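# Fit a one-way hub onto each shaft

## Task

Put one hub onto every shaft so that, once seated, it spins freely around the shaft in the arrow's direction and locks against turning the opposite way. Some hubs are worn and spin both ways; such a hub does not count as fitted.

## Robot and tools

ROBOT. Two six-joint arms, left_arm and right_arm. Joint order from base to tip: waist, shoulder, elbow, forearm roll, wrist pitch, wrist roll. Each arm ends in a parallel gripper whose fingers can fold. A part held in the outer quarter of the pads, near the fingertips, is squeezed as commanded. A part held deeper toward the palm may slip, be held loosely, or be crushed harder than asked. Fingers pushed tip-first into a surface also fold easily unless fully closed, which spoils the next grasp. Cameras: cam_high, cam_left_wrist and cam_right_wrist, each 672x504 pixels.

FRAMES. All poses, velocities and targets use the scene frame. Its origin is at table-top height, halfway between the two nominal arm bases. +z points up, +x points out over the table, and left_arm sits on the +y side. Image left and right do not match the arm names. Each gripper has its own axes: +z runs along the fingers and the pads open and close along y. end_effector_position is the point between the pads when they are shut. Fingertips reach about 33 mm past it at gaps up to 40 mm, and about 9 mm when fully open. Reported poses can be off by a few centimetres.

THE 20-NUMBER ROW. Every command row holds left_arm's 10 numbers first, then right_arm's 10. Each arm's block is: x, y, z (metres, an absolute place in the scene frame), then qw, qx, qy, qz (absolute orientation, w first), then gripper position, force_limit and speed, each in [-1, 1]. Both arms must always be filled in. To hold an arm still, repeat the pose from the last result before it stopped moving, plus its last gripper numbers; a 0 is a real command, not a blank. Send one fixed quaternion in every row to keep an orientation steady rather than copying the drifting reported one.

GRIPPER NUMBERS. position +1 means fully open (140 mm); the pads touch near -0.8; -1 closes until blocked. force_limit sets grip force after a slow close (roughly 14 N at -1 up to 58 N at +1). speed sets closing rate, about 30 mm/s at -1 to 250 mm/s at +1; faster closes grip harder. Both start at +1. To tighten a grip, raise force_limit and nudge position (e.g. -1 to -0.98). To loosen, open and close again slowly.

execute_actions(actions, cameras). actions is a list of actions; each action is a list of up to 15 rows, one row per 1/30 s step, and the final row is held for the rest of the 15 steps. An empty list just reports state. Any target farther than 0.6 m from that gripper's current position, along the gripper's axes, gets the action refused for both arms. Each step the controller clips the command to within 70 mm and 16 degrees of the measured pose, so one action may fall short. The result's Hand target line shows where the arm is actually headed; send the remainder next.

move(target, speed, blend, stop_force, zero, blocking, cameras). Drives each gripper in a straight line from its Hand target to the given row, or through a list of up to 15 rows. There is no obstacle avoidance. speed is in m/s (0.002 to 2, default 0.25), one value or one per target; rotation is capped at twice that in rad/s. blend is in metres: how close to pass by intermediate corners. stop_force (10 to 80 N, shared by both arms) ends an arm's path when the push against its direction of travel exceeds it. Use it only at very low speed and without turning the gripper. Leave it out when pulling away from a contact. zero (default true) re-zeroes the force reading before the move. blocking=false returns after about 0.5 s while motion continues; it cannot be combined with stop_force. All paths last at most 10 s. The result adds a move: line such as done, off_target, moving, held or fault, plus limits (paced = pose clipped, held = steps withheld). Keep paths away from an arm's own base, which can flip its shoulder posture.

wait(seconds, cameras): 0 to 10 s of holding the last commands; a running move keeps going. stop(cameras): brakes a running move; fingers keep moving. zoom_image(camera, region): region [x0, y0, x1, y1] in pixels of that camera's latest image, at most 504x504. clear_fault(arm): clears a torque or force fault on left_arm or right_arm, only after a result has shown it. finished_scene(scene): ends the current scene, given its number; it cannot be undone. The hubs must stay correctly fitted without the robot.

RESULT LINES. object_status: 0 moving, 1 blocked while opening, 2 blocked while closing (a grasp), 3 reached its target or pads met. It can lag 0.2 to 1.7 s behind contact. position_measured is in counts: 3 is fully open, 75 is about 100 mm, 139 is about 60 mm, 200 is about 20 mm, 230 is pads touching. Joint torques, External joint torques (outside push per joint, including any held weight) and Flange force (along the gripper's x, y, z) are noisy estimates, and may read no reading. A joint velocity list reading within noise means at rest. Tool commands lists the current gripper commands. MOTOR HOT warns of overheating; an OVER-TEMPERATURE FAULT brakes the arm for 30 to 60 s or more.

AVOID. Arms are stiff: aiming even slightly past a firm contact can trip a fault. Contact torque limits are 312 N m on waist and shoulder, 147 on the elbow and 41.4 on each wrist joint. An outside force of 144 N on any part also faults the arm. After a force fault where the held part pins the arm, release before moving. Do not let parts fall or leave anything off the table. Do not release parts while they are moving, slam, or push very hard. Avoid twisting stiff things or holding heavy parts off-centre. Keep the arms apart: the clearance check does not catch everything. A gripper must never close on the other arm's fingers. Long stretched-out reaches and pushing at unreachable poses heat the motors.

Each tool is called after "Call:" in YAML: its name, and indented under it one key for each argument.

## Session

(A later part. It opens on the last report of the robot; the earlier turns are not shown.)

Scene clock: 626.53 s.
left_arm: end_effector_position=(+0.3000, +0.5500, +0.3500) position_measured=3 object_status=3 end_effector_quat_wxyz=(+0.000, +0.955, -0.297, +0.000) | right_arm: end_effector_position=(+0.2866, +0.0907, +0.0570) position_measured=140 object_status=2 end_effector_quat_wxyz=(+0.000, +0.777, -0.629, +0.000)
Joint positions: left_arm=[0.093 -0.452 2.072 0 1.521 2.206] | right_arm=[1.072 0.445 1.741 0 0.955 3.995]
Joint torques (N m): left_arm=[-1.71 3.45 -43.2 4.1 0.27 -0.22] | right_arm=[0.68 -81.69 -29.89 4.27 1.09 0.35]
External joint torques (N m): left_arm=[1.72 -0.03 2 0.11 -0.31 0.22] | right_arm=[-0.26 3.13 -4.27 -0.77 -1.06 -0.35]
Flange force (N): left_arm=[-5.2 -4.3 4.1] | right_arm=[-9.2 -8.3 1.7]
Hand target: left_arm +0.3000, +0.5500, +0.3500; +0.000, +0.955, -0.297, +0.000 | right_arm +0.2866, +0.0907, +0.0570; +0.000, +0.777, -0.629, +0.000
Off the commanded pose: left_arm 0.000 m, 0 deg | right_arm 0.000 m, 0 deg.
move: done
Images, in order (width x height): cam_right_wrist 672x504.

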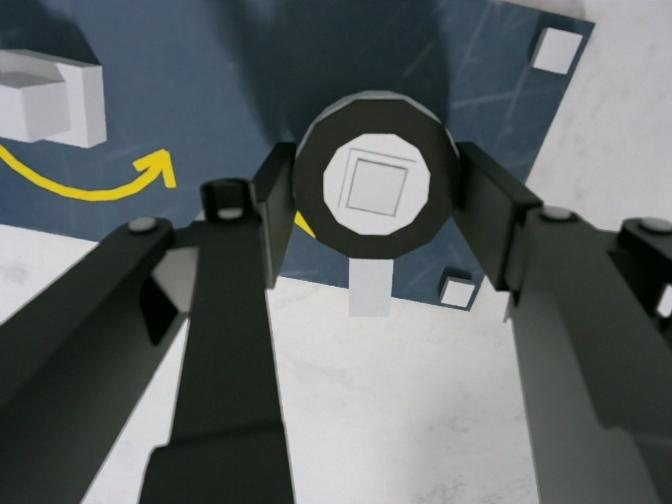

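Call:
move:
  target:
    - [0.30, 0.55, 0.35, 0, 0.955, -0.297, 0, 1, 1, 1, 0.2866, 0.0907, 0.057, 0, 0.9063, -0.4226, 0, -1, 0, -1]
  cameras: ["cam_right_wrist"]
  speed: 0.08

Call:
zoom_image:
  camera: "cam_right_wrist"
  region: [250, 80, 500, 330]

Scene clock: 637.60 s.
left_arm: end_effector_position=(+0.3000, +0.5500, +0.3500) position_measured=3 object_status=3 end_effector_quat_wxyz=(+0.000, +0.955, -0.297, +0.000) | right_arm: end_effector_position=(+0.2865, +0.0907, +0.0570) position_measured=140 object_status=2 end_effector_quat_wxyz=(+0.000, +0.906, -0.423, +0.000)
Joint positions: left_arm=[0.093 -0.452 2.072 0 1.521 2.206] | right_arm=[1.072 0.445 1.741 0 0.955 3.506]
Joint torques (N m): left_arm=[-1.52 3.82 -43.39 4.06 0.27 -0.29] | right_arm=[-5.2 -83.94 -37.26 2 -2.58 0.18]
External joint torques (N m): left_arm=[1.65 -1.05 2.01 0.17 -0.31 0.29] | right_arm=[5.54 5.34 3.06 1.48 2.58 -0.18]
Flange force (N): left_arm=[-6.6 -3.0 4.0] | right_arm=[-8.0 0.2 2.9]
Hand target: left_arm +0.3000, +0.5500, +0.3500; +0.000, +0.955, -0.297, +0.000 | right_arm +0.2866, +0.0907, +0.0570; +0.000, +0.906, -0.423, +0.000
Off the commanded pose: left_arm 0.000 m, 0 deg | right_arm 0.000 m, 0 deg.
move: done
Images, in order (width x height): cam_right_wrist 672x504.

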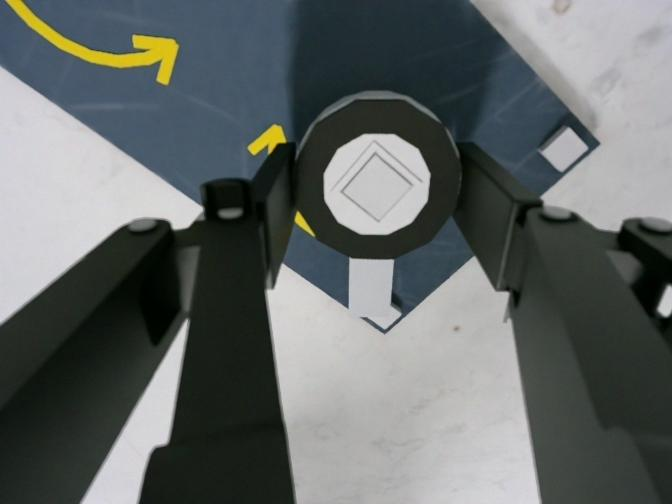

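Scaled by 2.016 from the camera's 672x504 image, which has a finer 960x720 frame.

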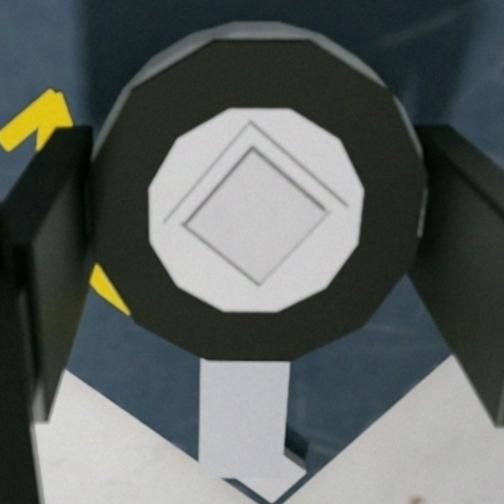

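Call:
move:
  target:
    - [0.30, 0.55, 0.35, 0, 0.955, -0.297, 0, 1, 1, 1, 0.2866, 0.0907, 0.11, 0, 0.9063, -0.4226, 0, -1, 0, -1]
    - [0.30, 0.55, 0.35, 0, 0.955, -0.297, 0, 1, 1, 1, 0.22, -0.11, 0.11, 0, 1, 0, 0, -1, 0, -1]
    - [0.30, 0.55, 0.35, 0, 0.955, -0.297, 0, 1, 1, 1, 0.22, -0.11, 0.045, 0, 1, 0, 0, -1, 0, -1]
  cameras: ["cam_right_wrist","cam_high"]
  speed: [0.1, 0.25, 0.15]
  blend: [0.02, 0.02, 0]

Call:
move:
  target:
    - [0.30, 0.55, 0.35, 0, 0.955, -0.297, 0, 1, 1, 1, 0.22, -0.11, 0.0335, 0, 1, 0, 0, -1, 0, -1]
  cameras: ["cam_right_wrist"]
  speed: 0.02
  stop_force: 10

Scene clock: 670.27 s.
left_arm: end_effector_position=(+0.3000, +0.5500, +0.3500) position_measured=3 object_status=3 end_effector_quat_wxyz=(+0.000, +0.955, -0.297, +0.000) | right_arm: end_effector_position=(+0.2200, -0.1100, +0.0450) position_measured=140 object_status=2 end_effector_quat_wxyz=(+0.000, +1.000, +0.000, +0.000)
Joint positions: left_arm=[0.093 -0.452 2.072 0 1.521 2.206] | right_arm=[0.995 0.177 2.154 0 0.81 2.557]
Joint torques (N m): left_arm=[-0.99 3.46 -43.37 4.15 0.2 -0.2] | right_arm=[-3.22 -53.18 -28.87 2.57 -0.63 0.51]
External joint torques (N m): left_arm=[1.07 -0.61 2.06 0.06 -0.23 0.2] | right_arm=[3.28 4.73 -1.51 0.52 0.6 -0.51]
Flange force (N): left_arm=[-4.7 -1.6 4.0] | right_arm=[0.2 -11.3 3.9]
Hand target: left_arm +0.3000, +0.5500, +0.3500; +0.000, +0.955, -0.297, +0.000 | right_arm +0.2200, -0.1100, +0.0450; +0.000, +1.000, +0.000, +0.000
Off the commanded pose: left_arm 0.000 m, 0 deg | right_arm 0.000 m, 0 deg.
move: done
Images, in order (width x height): cam_high 672x504, cam_right_wrist 672x504.

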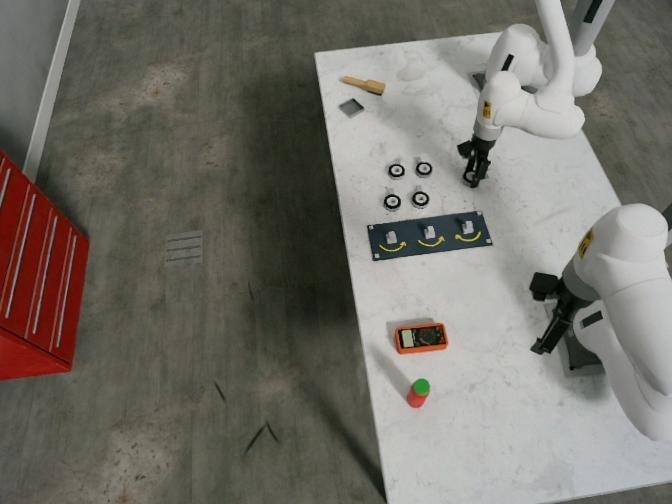

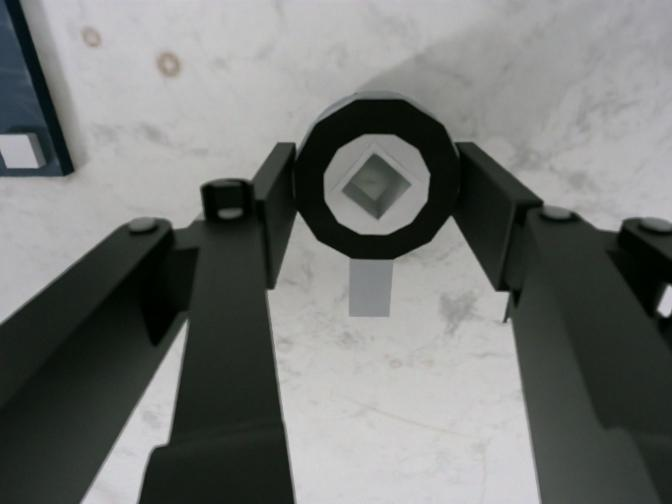

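Scene clock: 671.63 s.
left_arm: end_effector_position=(+0.3000, +0.5500, +0.3500) position_measured=3 object_status=3 end_effector_quat_wxyz=(+0.000, +0.955, -0.297, +0.000) | right_arm: end_effector_position=(+0.2200, -0.1100, +0.0335) position_measured=140 object_status=2 end_effector_quat_wxyz=(+0.000, +1.000, +0.000, +0.000)
Joint positions: left_arm=[0.093 -0.452 2.072 0 1.521 2.206] | right_arm=[0.995 0.193 2.163 0 0.786 2.557]
Joint torques (N m): left_arm=[-1.54 3.41 -43.15 4.13 0.31 -0.3] | right_arm=[-2.95 -53.24 -28.53 2.48 -0.46 0.51]
External joint torques (N m): left_arm=[1.63 -0.43 1.8 0.09 -0.35 0.3] | right_arm=[3.1 3.83 -1.17 0.55 0.43 -0.51]
Flange force (N): left_arm=[-5.6 -3.9 3.7] | right_arm=[-0.5 -9.4 3.5]
Hand target: left_arm +0.3000, +0.5500, +0.3500; +0.000, +0.955, -0.297, +0.000 | right_arm +0.2200, -0.1100, +0.0335; +0.000, +1.000, +0.000, +0.000
Off the commanded pose: left_arm 0.000 m, 0 deg | right_arm 0.000 m, 0 deg.
move: done
Images, in order (width x height): cam_right_wrist 672x504.

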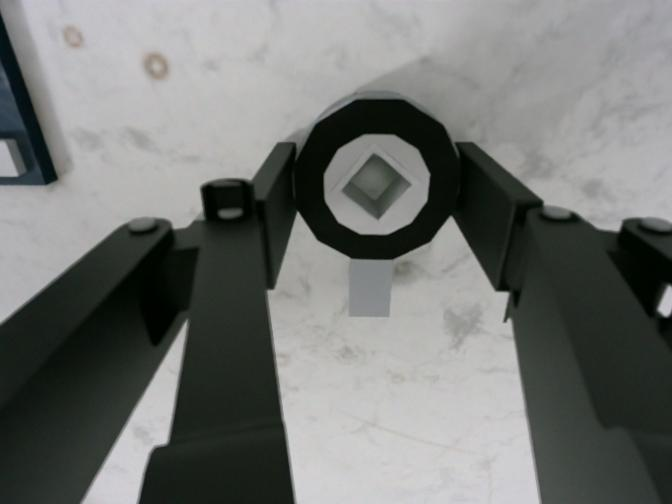

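Call:
move:
  target:
    - [0.30, 0.55, 0.35, 0, 0.955, -0.297, 0, 1, 1, 1, 0.22, -0.11, 0.025, 0, 1, 0, 0, -1, 0, -1]
  cameras: []
  speed: 0.02
  stop_force: 10

Call:
move:
  target:
    - [0.30, 0.55, 0.35, 0, 0.955, -0.297, 0, 1, 1, 1, 0.22, -0.11, 0.033, 0, 1, 0, 0, 0.15, 0, 0]
  cameras: ["cam_right_wrist"]
  speed: 0.05

Scene clock: 679.80 s.
left_arm: end_effector_position=(+0.3000, +0.5500, +0.3500) position_measured=3 object_status=3 end_effector_quat_wxyz=(+0.000, +0.955, -0.297, +0.000) | right_arm: end_effector_position=(+0.2201, -0.1099, +0.0323) position_measured=140 object_status=2 end_effector_quat_wxyz=(+0.000, +1.000, +0.000, +0.000)
Joint positions: left_arm=[0.093 -0.452 2.072 0 1.521 2.206] | right_arm=[0.995 0.194 2.163 0 0.783 2.557]
Joint torques (N m): left_arm=[-1.97 3.76 -43.22 4.03 0.3 -0.29] | right_arm=[-2.97 -36.7 -18.68 2.53 -2.24 0.49]
External joint torques (N m): left_arm=[2.05 -0.79 1.86 0.2 -0.34 0.29] | right_arm=[3.16 -12.76 -10.96 0.5 2.2 -0.49]
Flange force (N): left_arm=[-7.0 -4.6 3.8] | right_arm=[-2.8 -5.5 -30.3]
Hand target: left_arm +0.3000, +0.5500, +0.3500; +0.000, +0.955, -0.297, +0.000 | right_arm +0.2201, -0.1099, +0.0323; +0.000, +1.000, +0.000, +0.000
Off the commanded pose: left_arm 0.000 m, 0 deg | right_arm 0.007 m, 0 deg.
move: contact (right_arm)
No camera images: "cameras" was empty.

Scene clock: 680.50 s.
left_arm: end_effector_position=(+0.3000, +0.5500, +0.3500) position_measured=3 object_status=3 end_effector_quat_wxyz=(+0.000, +0.955, -0.297, +0.000) | right_arm: end_effector_position=(+0.2200, -0.1100, +0.0330) position_measured=110 object_status=3 end_effector_quat_wxyz=(+0.000, +1.000, +0.000, +0.000)
Joint positions: left_arm=[0.093 -0.452 2.072 0 1.521 2.206] | right_arm=[0.995 0.193 2.163 0 0.785 2.557]
Joint torques (N m): left_arm=[-2.01 2.93 -43.41 4.05 0.24 -0.24] | right_arm=[-2.82 -51.7 -27.03 2.42 -0.48 0.52]
External joint torques (N m): left_arm=[2.06 0.22 2.03 0.17 -0.28 0.24] | right_arm=[3.03 2.29 -2.56 0.6 0.45 -0.52]
Flange force (N): left_arm=[-5.7 -5.5 4.1] | right_arm=[-0.2 -9.6 0.3]
Hand target: left_arm +0.3000, +0.5500, +0.3500; +0.000, +0.955, -0.297, +0.000 | right_arm +0.2200, -0.1100, +0.0330; +0.000, +1.000, +0.000, +0.000
Off the commanded pose: left_arm 0.000 m, 0 deg | right_arm 0.000 m, 0 deg.
move: done
Images, in order (width x height): cam_right_wrist 672x504.

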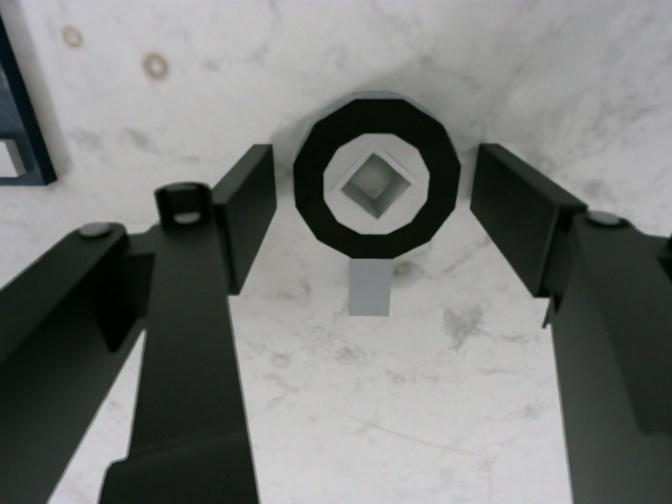

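Call:
move:
  target:
    - [0.30, 0.55, 0.35, 0, 0.955, -0.297, 0, 1, 1, 1, 0.22, -0.11, 0.12, 0, 1, 0, 0, 0.2, 0, 0]
    - [0.30, 0.55, 0.35, 0, 0.955, -0.297, 0, 1, 1, 1, 0.415, -0.052, 0.10, 0, 0.7071, -0.7071, 0, 0.2, 0, 0]
  cameras: ["cam_right_wrist"]
  speed: [0.15,0.3]
  blend: [0.03,0]

Scene clock: 712.30 s.
left_arm: end_effector_position=(+0.3000, +0.5500, +0.3500) position_measured=3 object_status=3 end_effector_quat_wxyz=(+0.000, +0.955, -0.297, +0.000) | right_arm: end_effector_position=(+0.4150, -0.0520, +0.1000) position_measured=104 object_status=3 end_effector_quat_wxyz=(+0.000, +0.707, -0.707, +0.000)
Joint positions: left_arm=[0.093 -0.452 2.072 0 1.521 2.206] | right_arm=[0.802 0.341 1.805 0 0.995 3.934]
Joint torques (N m): left_arm=[-1.68 3.33 -43.3 4.12 0.29 -0.21] | right_arm=[-2.83 -71.93 -32.67 3.08 -0.44 0.04]
External joint torques (N m): left_arm=[1.79 -0.6 1.85 0.11 -0.33 0.21] | right_arm=[3.08 2.33 -2.4 0.5 0.46 -0.04]
Flange force (N): left_arm=[-6.0 -3.8 3.8] | right_arm=[-9.4 -2.4 -0.7]
Hand target: left_arm +0.3000, +0.5500, +0.3500; +0.000, +0.955, -0.297, +0.000 | right_arm +0.4150, -0.0520, +0.1000; +0.000, +0.707, -0.707, +0.000
Off the commanded pose: left_arm 0.000 m, 0 deg | right_arm 0.000 m, 0 deg.
move: done
Images, in order (width x height): cam_right_wrist 672x504.

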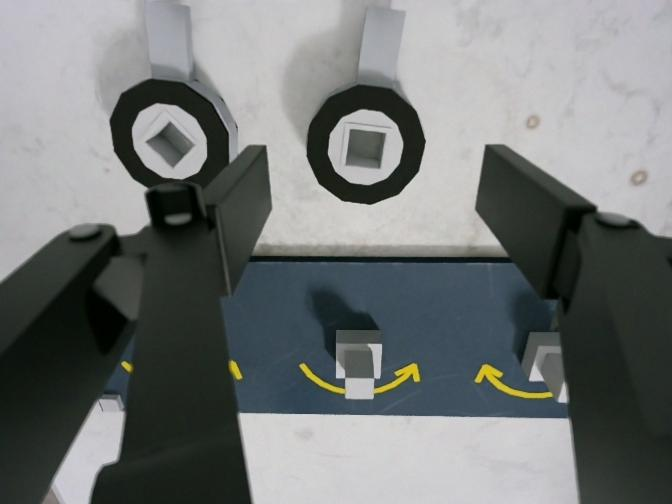

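Call:
zoom_image:
  camera: "cam_right_wrist"
  region: [250, 60, 490, 240]

Scaled by 2.100 from the camera's 672x504 image, which has a finer 960x720 frame.

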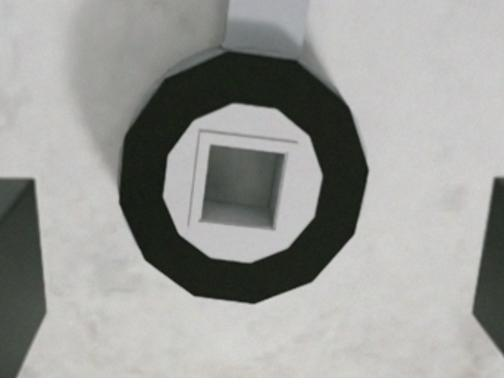

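Call:
move:
  target:
    - [0.30,0.55,0.35,0,0.955,-0.297,0,1,1,1,0.417,-0.053,0.05,0,0.7071,-0.7071,0,0.2,0,0]
    - [0.30,0.55,0.35,0,0.955,-0.297,0,1,1,1,0.417,-0.053,0.033,0,0.7071,-0.7071,0,0.2,0,0]
  speed: [0.12,0.05]
  stop_force: 12
  cameras: ["cam_right_wrist"]

Call:
move:
  target:
    - [0.30,0.55,0.35,0,0.955,-0.297,0,1,1,1,0.417,-0.053,0.033,0,0.7071,-0.7071,0,-1,0,-1]
  cameras: ["cam_right_wrist"]

Call:
move:
  target:
    - [0.30,0.55,0.35,0,0.955,-0.297,0,1,1,1,0.417,-0.053,0.112,0,0.7071,-0.7071,0,-1,0,-1]
  speed: 0.15
  cameras: ["cam_right_wrist"]

Call:
zoom_image:
  camera: "cam_right_wrist"
  region: [290, 90, 470, 225]

Scene clock: 774.77 s.
left_arm: end_effector_position=(+0.3000, +0.5500, +0.3500) position_measured=3 object_status=3 end_effector_quat_wxyz=(+0.000, +0.955, -0.297, +0.000) | right_arm: end_effector_position=(+0.4170, -0.0530, +0.0330) position_measured=104 object_status=3 end_effector_quat_wxyz=(+0.000, +0.707, -0.707, +0.000)
Joint positions: left_arm=[0.093 -0.452 2.072 0 1.521 2.206] | right_arm=[0.799 0.408 1.853 0 0.88 3.931]
Joint torques (N m): left_arm=[-1.19 3.7 -43.21 4.11 0.26 -0.26] | right_arm=[-2.83 -75.04 -29.66 2.7 -0.27 0.54]
External joint torques (N m): left_arm=[1.22 -0.55 1.91 0.11 -0.3 0.26] | right_arm=[3.05 1.83 -2.58 0.59 0.3 -0.54]
Flange force (N): left_arm=[-4.9 -2.4 3.8] | right_arm=[-8.4 -2.6 -0.2]
Hand target: left_arm +0.3000, +0.5500, +0.3500; +0.000, +0.955, -0.297, +0.000 | right_arm +0.4170, -0.0530, +0.0330; +0.000, +0.707, -0.707, +0.000
Off the commanded pose: left_arm 0.000 m, 0 deg | right_arm 0.000 m, 0 deg.
move: done
Images, in order (width x height): cam_right_wrist 672x504.

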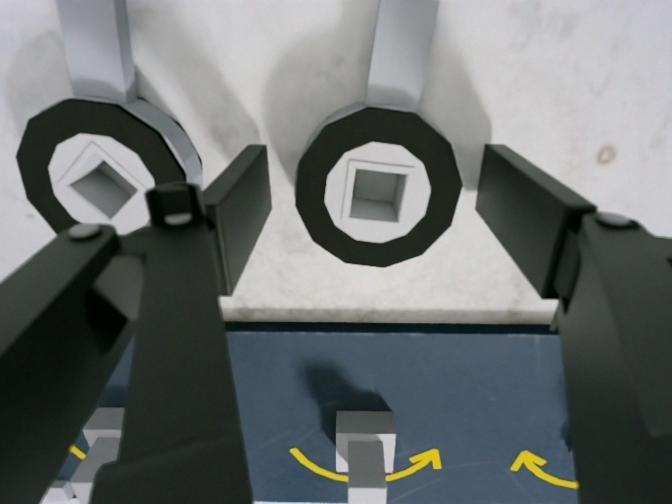

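Scene clock: 776.00 s.
left_arm: end_effector_position=(+0.3000, +0.5500, +0.3500) position_measured=3 object_status=3 end_effector_quat_wxyz=(+0.000, +0.955, -0.297, +0.000) | right_arm: end_effector_position=(+0.4170, -0.0530, +0.0330) position_measured=140 object_status=0 end_effector_quat_wxyz=(+0.000, +0.707, -0.707, +0.000)
Joint positions: left_arm=[0.093 -0.452 2.072 0 1.521 2.206] | right_arm=[0.799 0.408 1.853 0 0.88 3.931]
Joint torques (N m): left_arm=[-1.36 2.91 -42.91 4.09 0.32 -0.27] | right_arm=[-3.03 -66.1 -25.68 2.69 -1.5 0.48]
External joint torques (N m): left_arm=[1.34 0.64 1.64 0.13 -0.37 0.27] | right_arm=[3.29 -7.18 -6.57 0.61 1.53 -0.48]
Flange force (N): left_arm=[-3.3 -4.4 3.6] | right_arm=[-6.8 -0.5 -14.5]
Hand target: left_arm +0.3000, +0.5500, +0.3500; +0.000, +0.955, -0.297, +0.000 | right_arm +0.4170, -0.0530, +0.0330; +0.000, +0.707, -0.707, +0.000
Off the commanded pose: left_arm 0.000 m, 0 deg | right_arm 0.000 m, 0 deg.
move: done
Images, in order (width x height): cam_right_wrist 672x504.

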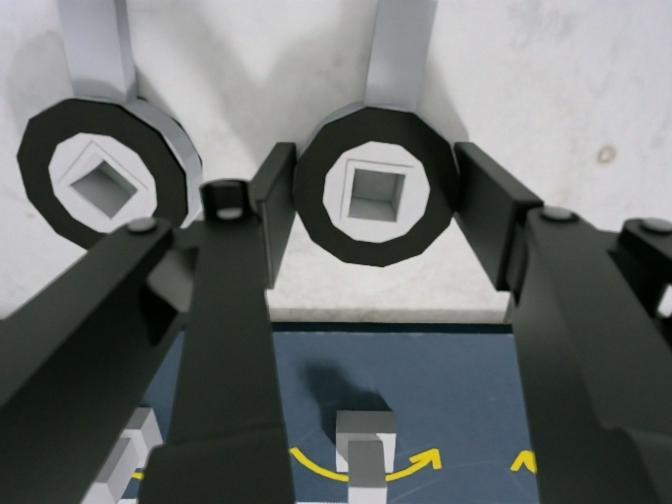

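Scene clock: 776.97 s.
left_arm: end_effector_position=(+0.3000, +0.5500, +0.3500) position_measured=3 object_status=3 end_effector_quat_wxyz=(+0.000, +0.955, -0.297, +0.000) | right_arm: end_effector_position=(+0.4170, -0.0530, +0.1119) position_measured=140 object_status=2 end_effector_quat_wxyz=(+0.000, +0.707, -0.707, +0.000)
Joint positions: left_arm=[0.093 -0.452 2.072 0 1.521 2.206] | right_arm=[0.799 0.331 1.794 0 1.016 3.931]
Joint torques (N m): left_arm=[-1.69 3.47 -43.26 4.09 0.23 -0.31] | right_arm=[-3.12 -73.67 -34.44 3.01 -0.17 0.5]
External joint torques (N m): left_arm=[1.76 -0.48 1.91 0.13 -0.27 0.31] | right_arm=[3.31 4.65 -1.09 0.63 0.19 -0.5]
Flange force (N): left_arm=[-6.1 -4.1 3.8] | right_arm=[-9.5 -3.0 2.8]
Hand target: left_arm +0.3000, +0.5500, +0.3500; +0.000, +0.955, -0.297, +0.000 | right_arm +0.4170, -0.0530, +0.1120; +0.000, +0.707, -0.707, +0.000
Off the commanded pose: left_arm 0.000 m, 0 deg | right_arm 0.000 m, 0 deg.
move: done
Images, in order (width x height): cam_right_wrist 672x504.

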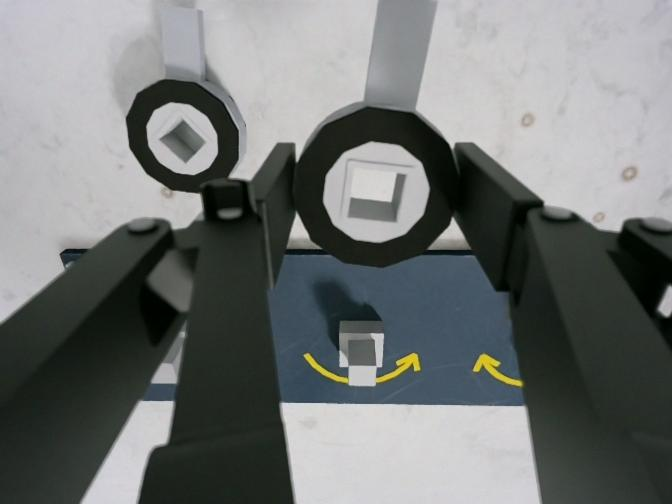

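Scaled by 2.800 from the camera's 672x504 image, which has a finer 960x720 frame.

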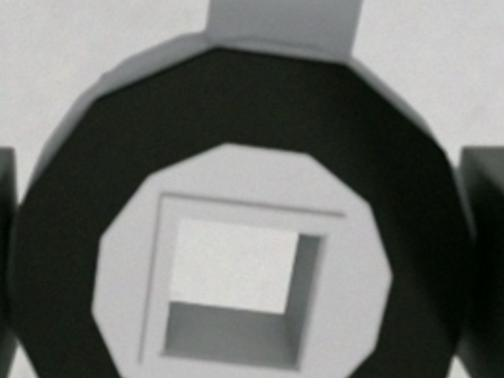

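Call:
move:
  target:
    - [0.30,0.55,0.35,0,0.955,-0.297,0,1,1,1,0.417,0.03,0.112,0,0.7461,-0.6659,0,-1,0,-1]
  speed: 0.15
  cameras: ["cam_right_wrist"]

Call:
zoom_image:
  camera: "cam_right_wrist"
  region: [300, 120, 480, 300]

Scene clock: 795.93 s.
left_arm: end_effector_position=(+0.3000, +0.5500, +0.3500) position_measured=3 object_status=3 end_effector_quat_wxyz=(+0.000, +0.955, -0.297, +0.000) | right_arm: end_effector_position=(+0.4170, +0.0300, +0.1120) position_measured=140 object_status=2 end_effector_quat_wxyz=(+0.000, +0.746, -0.666, +0.000)
Joint positions: left_arm=[0.093 -0.452 2.072 0 1.521 2.206] | right_arm=[0.878 0.421 1.661 0 1.059 3.897]
Joint torques (N m): left_arm=[-1.71 3.67 -43.2 4.08 0.26 -0.32] | right_arm=[-2.22 -82.55 -35.74 3.17 -0.46 0.25]
External joint torques (N m): left_arm=[1.87 -1.1 1.75 0.15 -0.29 0.32] | right_arm=[2.64 3.84 -0.7 0.56 0.49 -0.25]
Flange force (N): left_arm=[-7.0 -3.8 3.5] | right_arm=[-7.6 -2.9 1.6]
Hand target: left_arm +0.3000, +0.5500, +0.3500; +0.000, +0.955, -0.297, +0.000 | right_arm +0.4170, +0.0300, +0.1120; +0.000, +0.746, -0.666, +0.000
Off the commanded pose: left_arm 0.000 m, 0 deg | right_arm 0.000 m, 0 deg.
move: done
Images, in order (width x height): cam_right_wrist 672x504.

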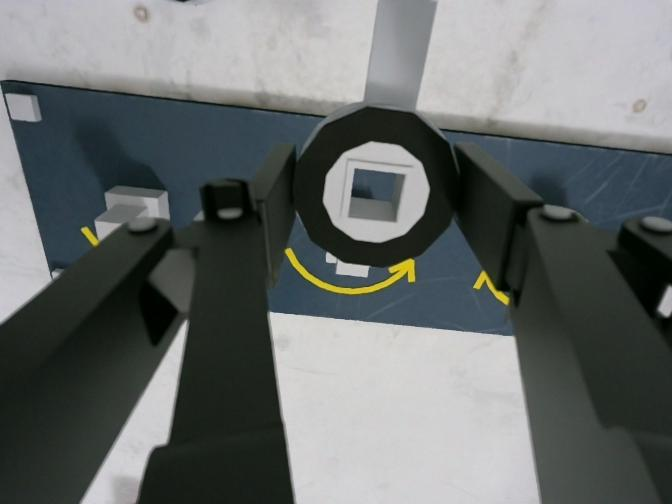

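Scaled by 2.800 from the camera's 672x504 image, which has a finer 960x720 frame.

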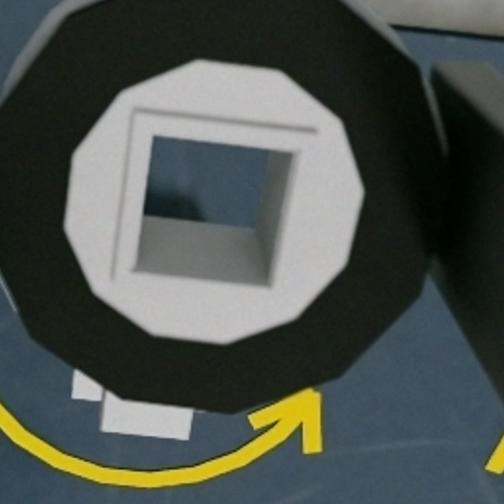

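Call:
move:
  target:
    - [0.30,0.55,0.35,0,0.955,-0.297,0,1,1,1,0.417,0.0907,0.09,0,0.7461,-0.6659,0,-1,0,-1]
  speed: 0.12
  cameras: ["cam_right_wrist"]

Call:
zoom_image:
  camera: "cam_right_wrist"
  region: [320, 120, 440, 240]

Scene clock: 806.77 s.
left_arm: end_effector_position=(+0.3000, +0.5500, +0.3500) position_measured=3 object_status=3 end_effector_quat_wxyz=(+0.000, +0.955, -0.297, +0.000) | right_arm: end_effector_position=(+0.4170, +0.0907, +0.0900) position_measured=140 object_status=2 end_effector_quat_wxyz=(+0.000, +0.746, -0.666, +0.000)
Joint positions: left_arm=[0.093 -0.452 2.072 0 1.521 2.206] | right_arm=[0.928 0.508 1.571 0 1.063 3.946]
Joint torques (N m): left_arm=[-1.81 3.74 -43.28 4.15 0.31 -0.26] | right_arm=[-3.42 -89.12 -36.86 3.18 -0.38 0.54]
External joint torques (N m): left_arm=[1.9 -0.85 1.91 0.07 -0.34 0.26] | right_arm=[3.85 2.22 0.29 0.57 0.41 -0.54]
Flange force (N): left_arm=[-6.7 -3.9 3.9] | right_arm=[-5.0 1.1 1.3]
Hand target: left_arm +0.3000, +0.5500, +0.3500; +0.000, +0.955, -0.297, +0.000 | right_arm +0.4170, +0.0907, +0.0900; +0.000, +0.746, -0.666, +0.000
Off the commanded pose: left_arm 0.000 m, 0 deg | right_arm 0.000 m, 0 deg.
move: done
Images, in order (width x height): cam_right_wrist 672x504.

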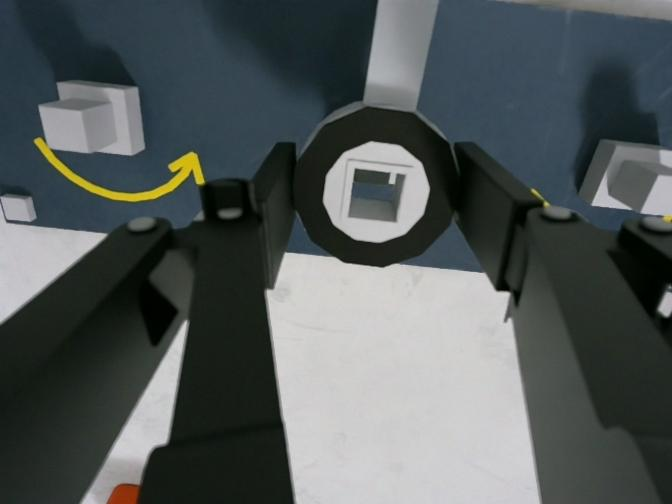

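Scaled by 4.200 from the camera's 672x504 image, which has a finer 960x720 frame.

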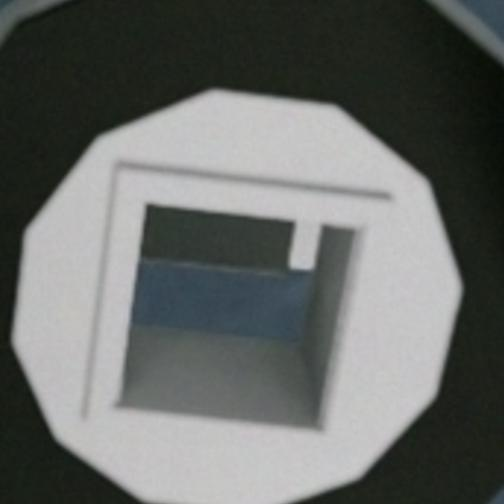

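Call:
zoom_image:
  camera: "cam_right_wrist"
  region: [20, 60, 170, 172]

Call:
zoom_image:
  camera: "cam_right_wrist"
  region: [522, 120, 672, 232]

Scaled by 3.360 from the camera's 672x504 image, which has a finer 960x720 frame.

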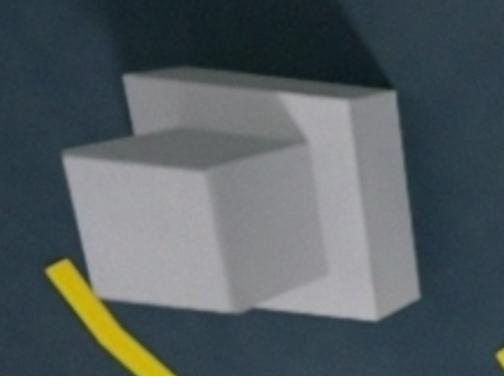

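Scaled by 3.360 from the camera's 672x504 image, which has a finer 960x720 frame.

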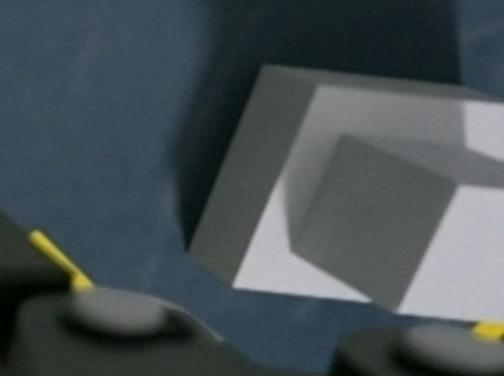

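Call:
move:
  target:
    - [0.30,0.55,0.35,0,0.955,-0.297,0,1,1,1,0.415,0.0907,0.084,0,0.7461,-0.6659,0,-1,0,-1]
  speed: 0.12
  cameras: ["cam_right_wrist"]

Call:
zoom_image:
  camera: "cam_right_wrist"
  region: [320, 120, 440, 240]

Scene clock: 846.93 s.
left_arm: end_effector_position=(+0.3000, +0.5500, +0.3500) position_measured=3 object_status=3 end_effector_quat_wxyz=(+0.000, +0.955, -0.297, +0.000) | right_arm: end_effector_position=(+0.4150, +0.0907, +0.0840) position_measured=140 object_status=2 end_effector_quat_wxyz=(+0.000, +0.746, -0.666, +0.000)
Joint positions: left_arm=[0.093 -0.452 2.072 0 1.521 2.206] | right_arm=[0.93 0.511 1.578 0 1.053 3.948]
Joint torques (N m): left_arm=[-1.58 2.8 -42.98 4.11 0.29 -0.29] | right_arm=[-3.08 -91.38 -35.3 3.13 -0.27 0.46]
External joint torques (N m): left_arm=[1.69 -0.05 1.55 0.12 -0.33 0.29] | right_arm=[3.26 4.43 -1.12 0.59 0.3 -0.46]
Flange force (N): left_arm=[-5.0 -4.7 3.3] | right_arm=[-9.2 -3.4 2.2]
Hand target: left_arm +0.3000, +0.5500, +0.3500; +0.000, +0.955, -0.297, +0.000 | right_arm +0.4150, +0.0907, +0.0840; +0.000, +0.746, -0.666, +0.000
Off the commanded pose: left_arm 0.000 m, 0 deg | right_arm 0.000 m, 0 deg.
move: done
Images, in order (width x height): cam_right_wrist 672x504.

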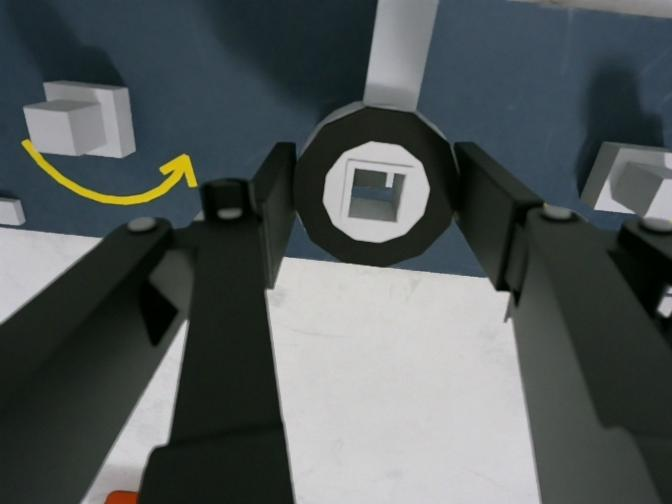

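Scaled by 4.200 from the camera's 672x504 image, which has a finer 960x720 frame.

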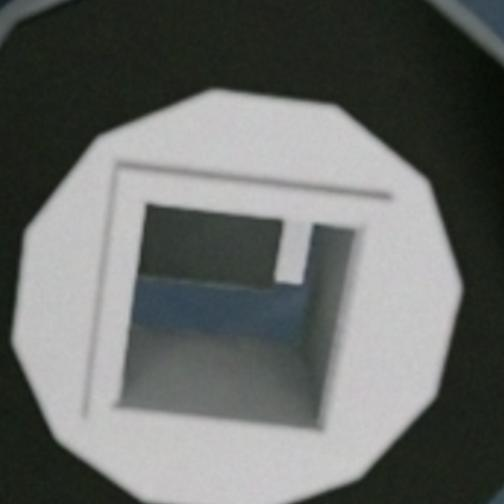

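Call:
move:
  target:
    - [0.30,0.55,0.35,0,0.955,-0.297,0,1,1,1,0.415,0.0867,0.083,0,0.7461,-0.6659,0,-1,0,-1]
  speed: 0.1
  cameras: []

Call:
move:
  target:
    - [0.30,0.55,0.35,0,0.955,-0.297,0,1,1,1,0.415,0.0867,0.082,0,0.7461,-0.6659,0,-1,0,-1]
  speed: 0.1
  cameras: ["cam_right_wrist"]

Call:
zoom_image:
  camera: "cam_right_wrist"
  region: [320, 120, 440, 240]

Scene clock: 880.93 s.
left_arm: end_effector_position=(+0.3000, +0.5500, +0.3500) position_measured=3 object_status=3 end_effector_quat_wxyz=(+0.000, +0.955, -0.297, +0.000) | right_arm: end_effector_position=(+0.4150, +0.0867, +0.0830) position_measured=140 object_status=2 end_effector_quat_wxyz=(+0.000, +0.746, -0.666, +0.000)
Joint positions: left_arm=[0.093 -0.452 2.072 0 1.521 2.206] | right_arm=[0.927 0.507 1.586 0 1.048 3.945]
Joint torques (N m): left_arm=[-1.7 3.32 -43.24 4.01 0.16 -0.23] | right_arm=[-2.18 -90.72 -34.85 3.17 -0.33 0.43]
External joint torques (N m): left_arm=[1.77 -0.23 1.93 0.2 -0.2 0.22] | right_arm=[2.51 4.46 -1.39 0.53 0.35 -0.43]
Flange force (N): left_arm=[-5.6 -4.1 3.7] | right_arm=[-9.1 -4.5 2.0]
Hand target: left_arm +0.3000, +0.5500, +0.3500; +0.000, +0.955, -0.297, +0.000 | right_arm +0.4150, +0.0867, +0.0830; +0.000, +0.746, -0.666, +0.000
Off the commanded pose: left_arm 0.000 m, 0 deg | right_arm 0.000 m, 0 deg.
move: done
No camera images: "cameras" was empty.

Scene clock: 881.63 s.
left_arm: end_effector_position=(+0.3000, +0.5500, +0.3500) position_measured=3 object_status=3 end_effector_quat_wxyz=(+0.000, +0.955, -0.297, +0.000) | right_arm: end_effector_position=(+0.4150, +0.0867, +0.0820) position_measured=140 object_status=2 end_effector_quat_wxyz=(+0.000, +0.746, -0.666, +0.000)
Joint positions: left_arm=[0.093 -0.452 2.072 0 1.521 2.206] | right_arm=[0.927 0.508 1.587 0 1.047 3.945]
Joint torques (N m): left_arm=[-1.26 3.56 -43.19 4.14 0.27 -0.32] | right_arm=[-2.43 -90.95 -35.11 3.21 -0.25 0.49]
External joint torques (N m): left_arm=[1.33 -0.49 1.89 0.08 -0.31 0.32] | right_arm=[2.62 4.38 -1.2 0.51 0.28 -0.49]
Flange force (N): left_arm=[-5.2 -3.0 3.8] | right_arm=[-8.7 -4.1 2.2]
Hand target: left_arm +0.3000, +0.5500, +0.3500; +0.000, +0.955, -0.297, +0.000 | right_arm +0.4150, +0.0867, +0.0820; +0.000, +0.746, -0.666, +0.000
Off the commanded pose: left_arm 0.000 m, 0 deg | right_arm 0.000 m, 0 deg.
move: done
Images, in order (width x height): cam_right_wrist 672x504.

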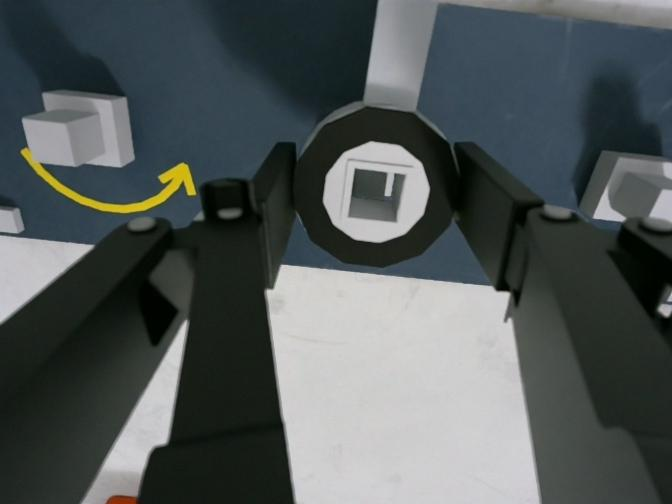

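Scaled by 4.200 from the camera's 672x504 image, which has a finer 960x720 frame.

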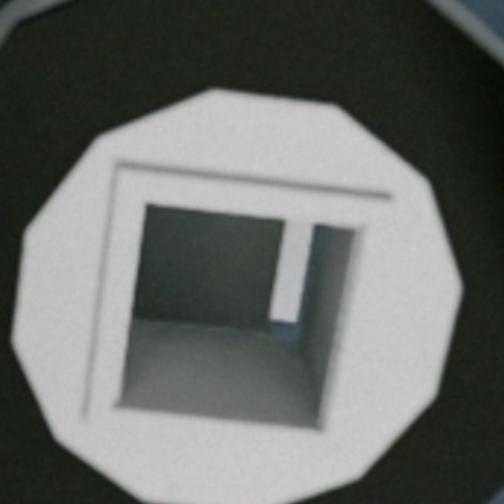

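Call:
move:
  target:
    - [0.30,0.55,0.35,0,0.955,-0.297,0,1,1,1,0.415,0.0862,0.082,0,0.7576,-0.6528,0,-1,0,-1]
  speed: 0.05
  cameras: ["cam_right_wrist"]

Call:
zoom_image:
  camera: "cam_right_wrist"
  region: [340, 150, 410, 220]

Scene clock: 904.27 s.
left_arm: end_effector_position=(+0.3000, +0.5500, +0.3500) position_measured=3 object_status=3 end_effector_quat_wxyz=(+0.000, +0.955, -0.297, +0.000) | right_arm: end_effector_position=(+0.4150, +0.0862, +0.0820) position_measured=140 object_status=2 end_effector_quat_wxyz=(+0.000, +0.758, -0.653, +0.000)
Joint positions: left_arm=[0.093 -0.452 2.072 0 1.521 2.206] | right_arm=[0.926 0.507 1.588 0 1.046 3.91]
Joint torques (N m): left_arm=[-1.09 3.16 -43.24 4.09 0.33 -0.27] | right_arm=[-3.19 -90.79 -35.14 3.09 -0.39 0.56]
External joint torques (N m): left_arm=[1.24 -0.62 1.79 0.15 -0.36 0.27] | right_arm=[3.5 4.5 -1.07 0.62 0.42 -0.56]
Flange force (N): left_arm=[-5.0 -2.5 3.7] | right_arm=[-9.3 -3.6 2.2]
Hand target: left_arm +0.3000, +0.5500, +0.3500; +0.000, +0.955, -0.297, +0.000 | right_arm +0.4150, +0.0862, +0.0820; +0.000, +0.758, -0.653, +0.000
Off the commanded pose: left_arm 0.000 m, 0 deg | right_arm 0.000 m, 0 deg.
move: done
Images, in order (width x height): cam_right_wrist 672x504.

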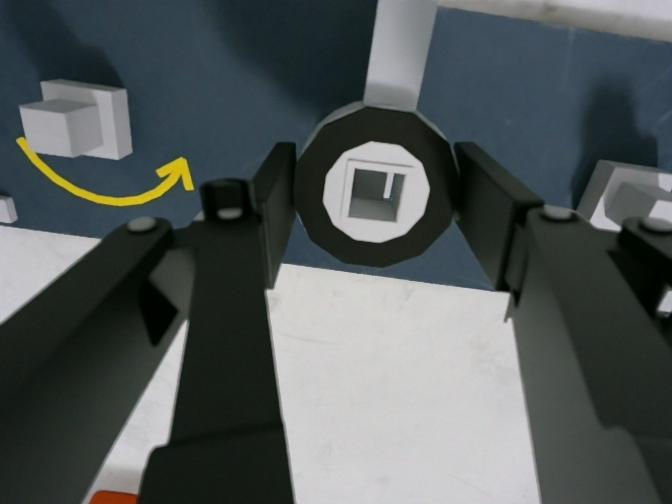

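Scaled by 7.200 from the camera's 672x504 image, which has a finer 960x720 frame.

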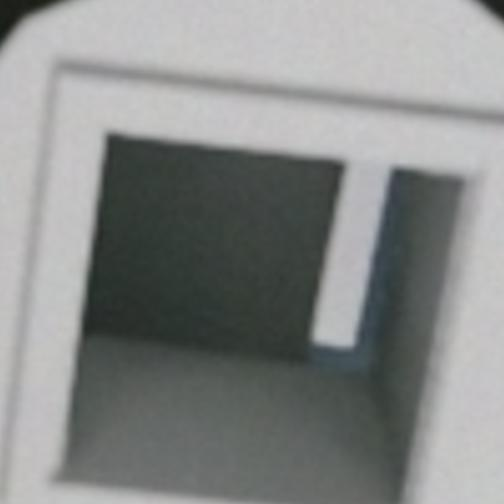

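Call:
move:
  target:
    - [0.30,0.55,0.35,0,0.955,-0.297,0,1,1,1,0.415,0.0862,0.05,0,0.7576,-0.6528,0,-1,0,-1]
  speed: 0.02
  stop_force: 10
  cameras: ["cam_right_wrist"]

Call:
zoom_image:
  camera: "cam_right_wrist"
  region: [340, 150, 410, 220]

Scene clock: 914.00 s.
left_arm: end_effector_position=(+0.3000, +0.5500, +0.3500) position_measured=3 object_status=3 end_effector_quat_wxyz=(+0.000, +0.955, -0.297, +0.000) | right_arm: end_effector_position=(+0.4151, +0.0863, +0.0792) position_measured=140 object_status=2 end_effector_quat_wxyz=(+0.000, +0.758, -0.653, +0.000)
Joint positions: left_arm=[0.093 -0.452 2.072 0 1.521 2.206] | right_arm=[0.926 0.51 1.59 0 1.041 3.91]
Joint torques (N m): left_arm=[-1.22 3.74 -43.37 4.06 0.31 -0.27] | right_arm=[-3.86 -67.98 -24.81 2.82 -2.73 0.53]
External joint torques (N m): left_arm=[1.3 -0.86 2 0.16 -0.34 0.27] | right_arm=[4.32 -18.47 -11.31 0.88 2.75 -0.53]
Flange force (N): left_arm=[-5.6 -2.2 4.0] | right_arm=[-5.1 1.8 -27.8]
Hand target: left_arm +0.3000, +0.5500, +0.3500; +0.000, +0.955, -0.297, +0.000 | right_arm +0.4151, +0.0863, +0.0792; +0.000, +0.758, -0.653, +0.000
Off the commanded pose: left_arm 0.000 m, 0 deg | right_arm 0.029 m, 0 deg.
move: contact (right_arm)
Images, in order (width x height): cam_right_wrist 672x504.

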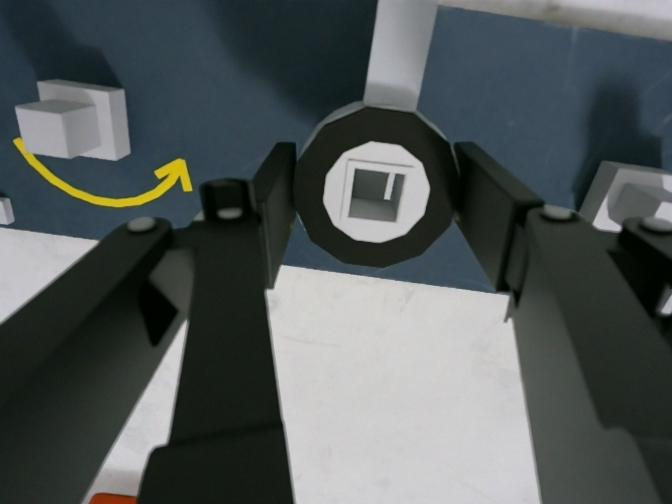

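Scaled by 7.200 from the camera's 672x504 image, which has a finer 960x720 frame.

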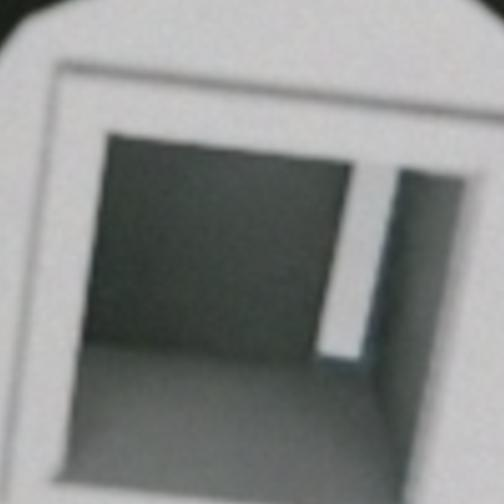

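Call:
move:
  target:
    - [0.30,0.55,0.35,0,0.955,-0.297,0,1,1,1,0.415,0.0862,0.082,0,0.7576,-0.6528,0,-1,0,-1]
    - [0.30,0.55,0.35,0,0.955,-0.297,0,1,1,1,0.4153,0.0856,0.082,0,0.7576,-0.6528,0,-1,0,-1]
  speed: 0.05
  cameras: []

Call:
move:
  target:
    - [0.30,0.55,0.35,0,0.955,-0.297,0,1,1,1,0.4153,0.0856,0.05,0,0.7576,-0.6528,0,-1,0,-1]
  speed: 0.02
  stop_force: 10
  cameras: ["cam_right_wrist"]

Call:
zoom_image:
  camera: "cam_right_wrist"
  region: [340, 150, 410, 220]

Scene clock: 933.13 s.
left_arm: end_effector_position=(+0.3000, +0.5500, +0.3500) position_measured=3 object_status=3 end_effector_quat_wxyz=(+0.000, +0.955, -0.297, +0.000) | right_arm: end_effector_position=(+0.4153, +0.0856, +0.0820) position_measured=140 object_status=2 end_effector_quat_wxyz=(+0.000, +0.758, -0.653, +0.000)
Joint positions: left_arm=[0.093 -0.452 2.072 0 1.521 2.206] | right_arm=[0.925 0.507 1.589 0 1.046 3.909]
Joint torques (N m): left_arm=[-1.58 3.88 -43.22 3.99 0.25 -0.22] | right_arm=[-2.99 -90.27 -35.09 3.04 -0.34 0.46]
External joint torques (N m): left_arm=[1.64 -0.71 1.87 0.23 -0.29 0.22] | right_arm=[3.28 3.83 -1.23 0.67 0.36 -0.46]
Flange force (N): left_arm=[-5.9 -3.3 3.7] | right_arm=[-8.7 -3.3 1.6]
Hand target: left_arm +0.3000, +0.5500, +0.3500; +0.000, +0.955, -0.297, +0.000 | right_arm +0.4153, +0.0856, +0.0820; +0.000, +0.758, -0.653, +0.000
Off the commanded pose: left_arm 0.000 m, 0 deg | right_arm 0.000 m, 0 deg.
move: done
No camera images: "cameras" was empty.

Scene clock: 933.90 s.
left_arm: end_effector_position=(+0.3000, +0.5500, +0.3500) position_measured=3 object_status=3 end_effector_quat_wxyz=(+0.000, +0.955, -0.297, +0.000) | right_arm: end_effector_position=(+0.4153, +0.0857, +0.0791) position_measured=140 object_status=2 end_effector_quat_wxyz=(+0.000, +0.758, -0.653, +0.000)
Joint positions: left_arm=[0.093 -0.452 2.072 0 1.521 2.206] | right_arm=[0.925 0.509 1.591 0 1.041 3.909]
Joint torques (N m): left_arm=[-1.36 3.27 -43.11 4.13 0.33 -0.29] | right_arm=[-4.08 -69.13 -24.82 2.94 -2.3 0.54]
External joint torques (N m): left_arm=[1.47 -0.46 1.69 0.1 -0.37 0.29] | right_arm=[4.54 -17.35 -11.34 0.77 2.32 -0.54]
Flange force (N): left_arm=[-5.2 -3.5 3.6] | right_arm=[-6.3 1.1 -26.2]
Hand target: left_arm +0.3000, +0.5500, +0.3500; +0.000, +0.955, -0.297, +0.000 | right_arm +0.4153, +0.0856, +0.0791; +0.000, +0.758, -0.653, +0.000
Off the commanded pose: left_arm 0.000 m, 0 deg | right_arm 0.029 m, 0 deg.
move: contact (right_arm)
Images, in order (width x height): cam_right_wrist 672x504.

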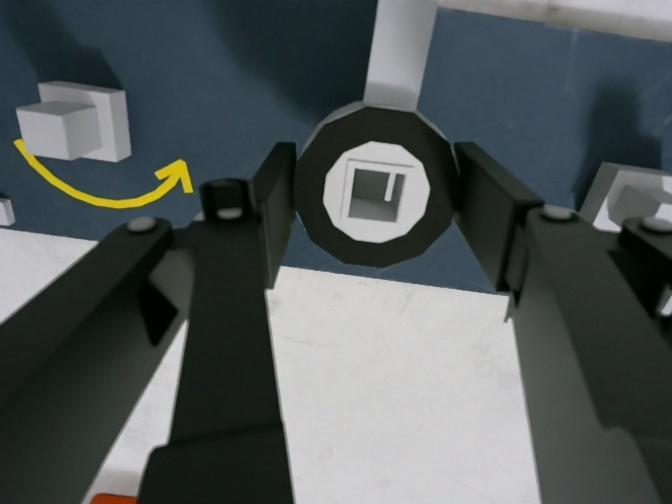

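Scaled by 7.200 from the camera's 672x504 image, which has a finer 960x720 frame.

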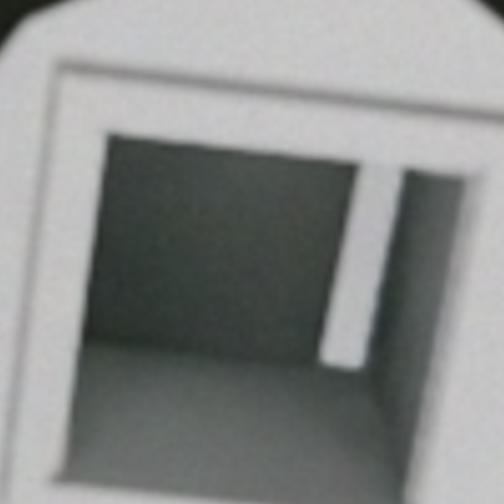

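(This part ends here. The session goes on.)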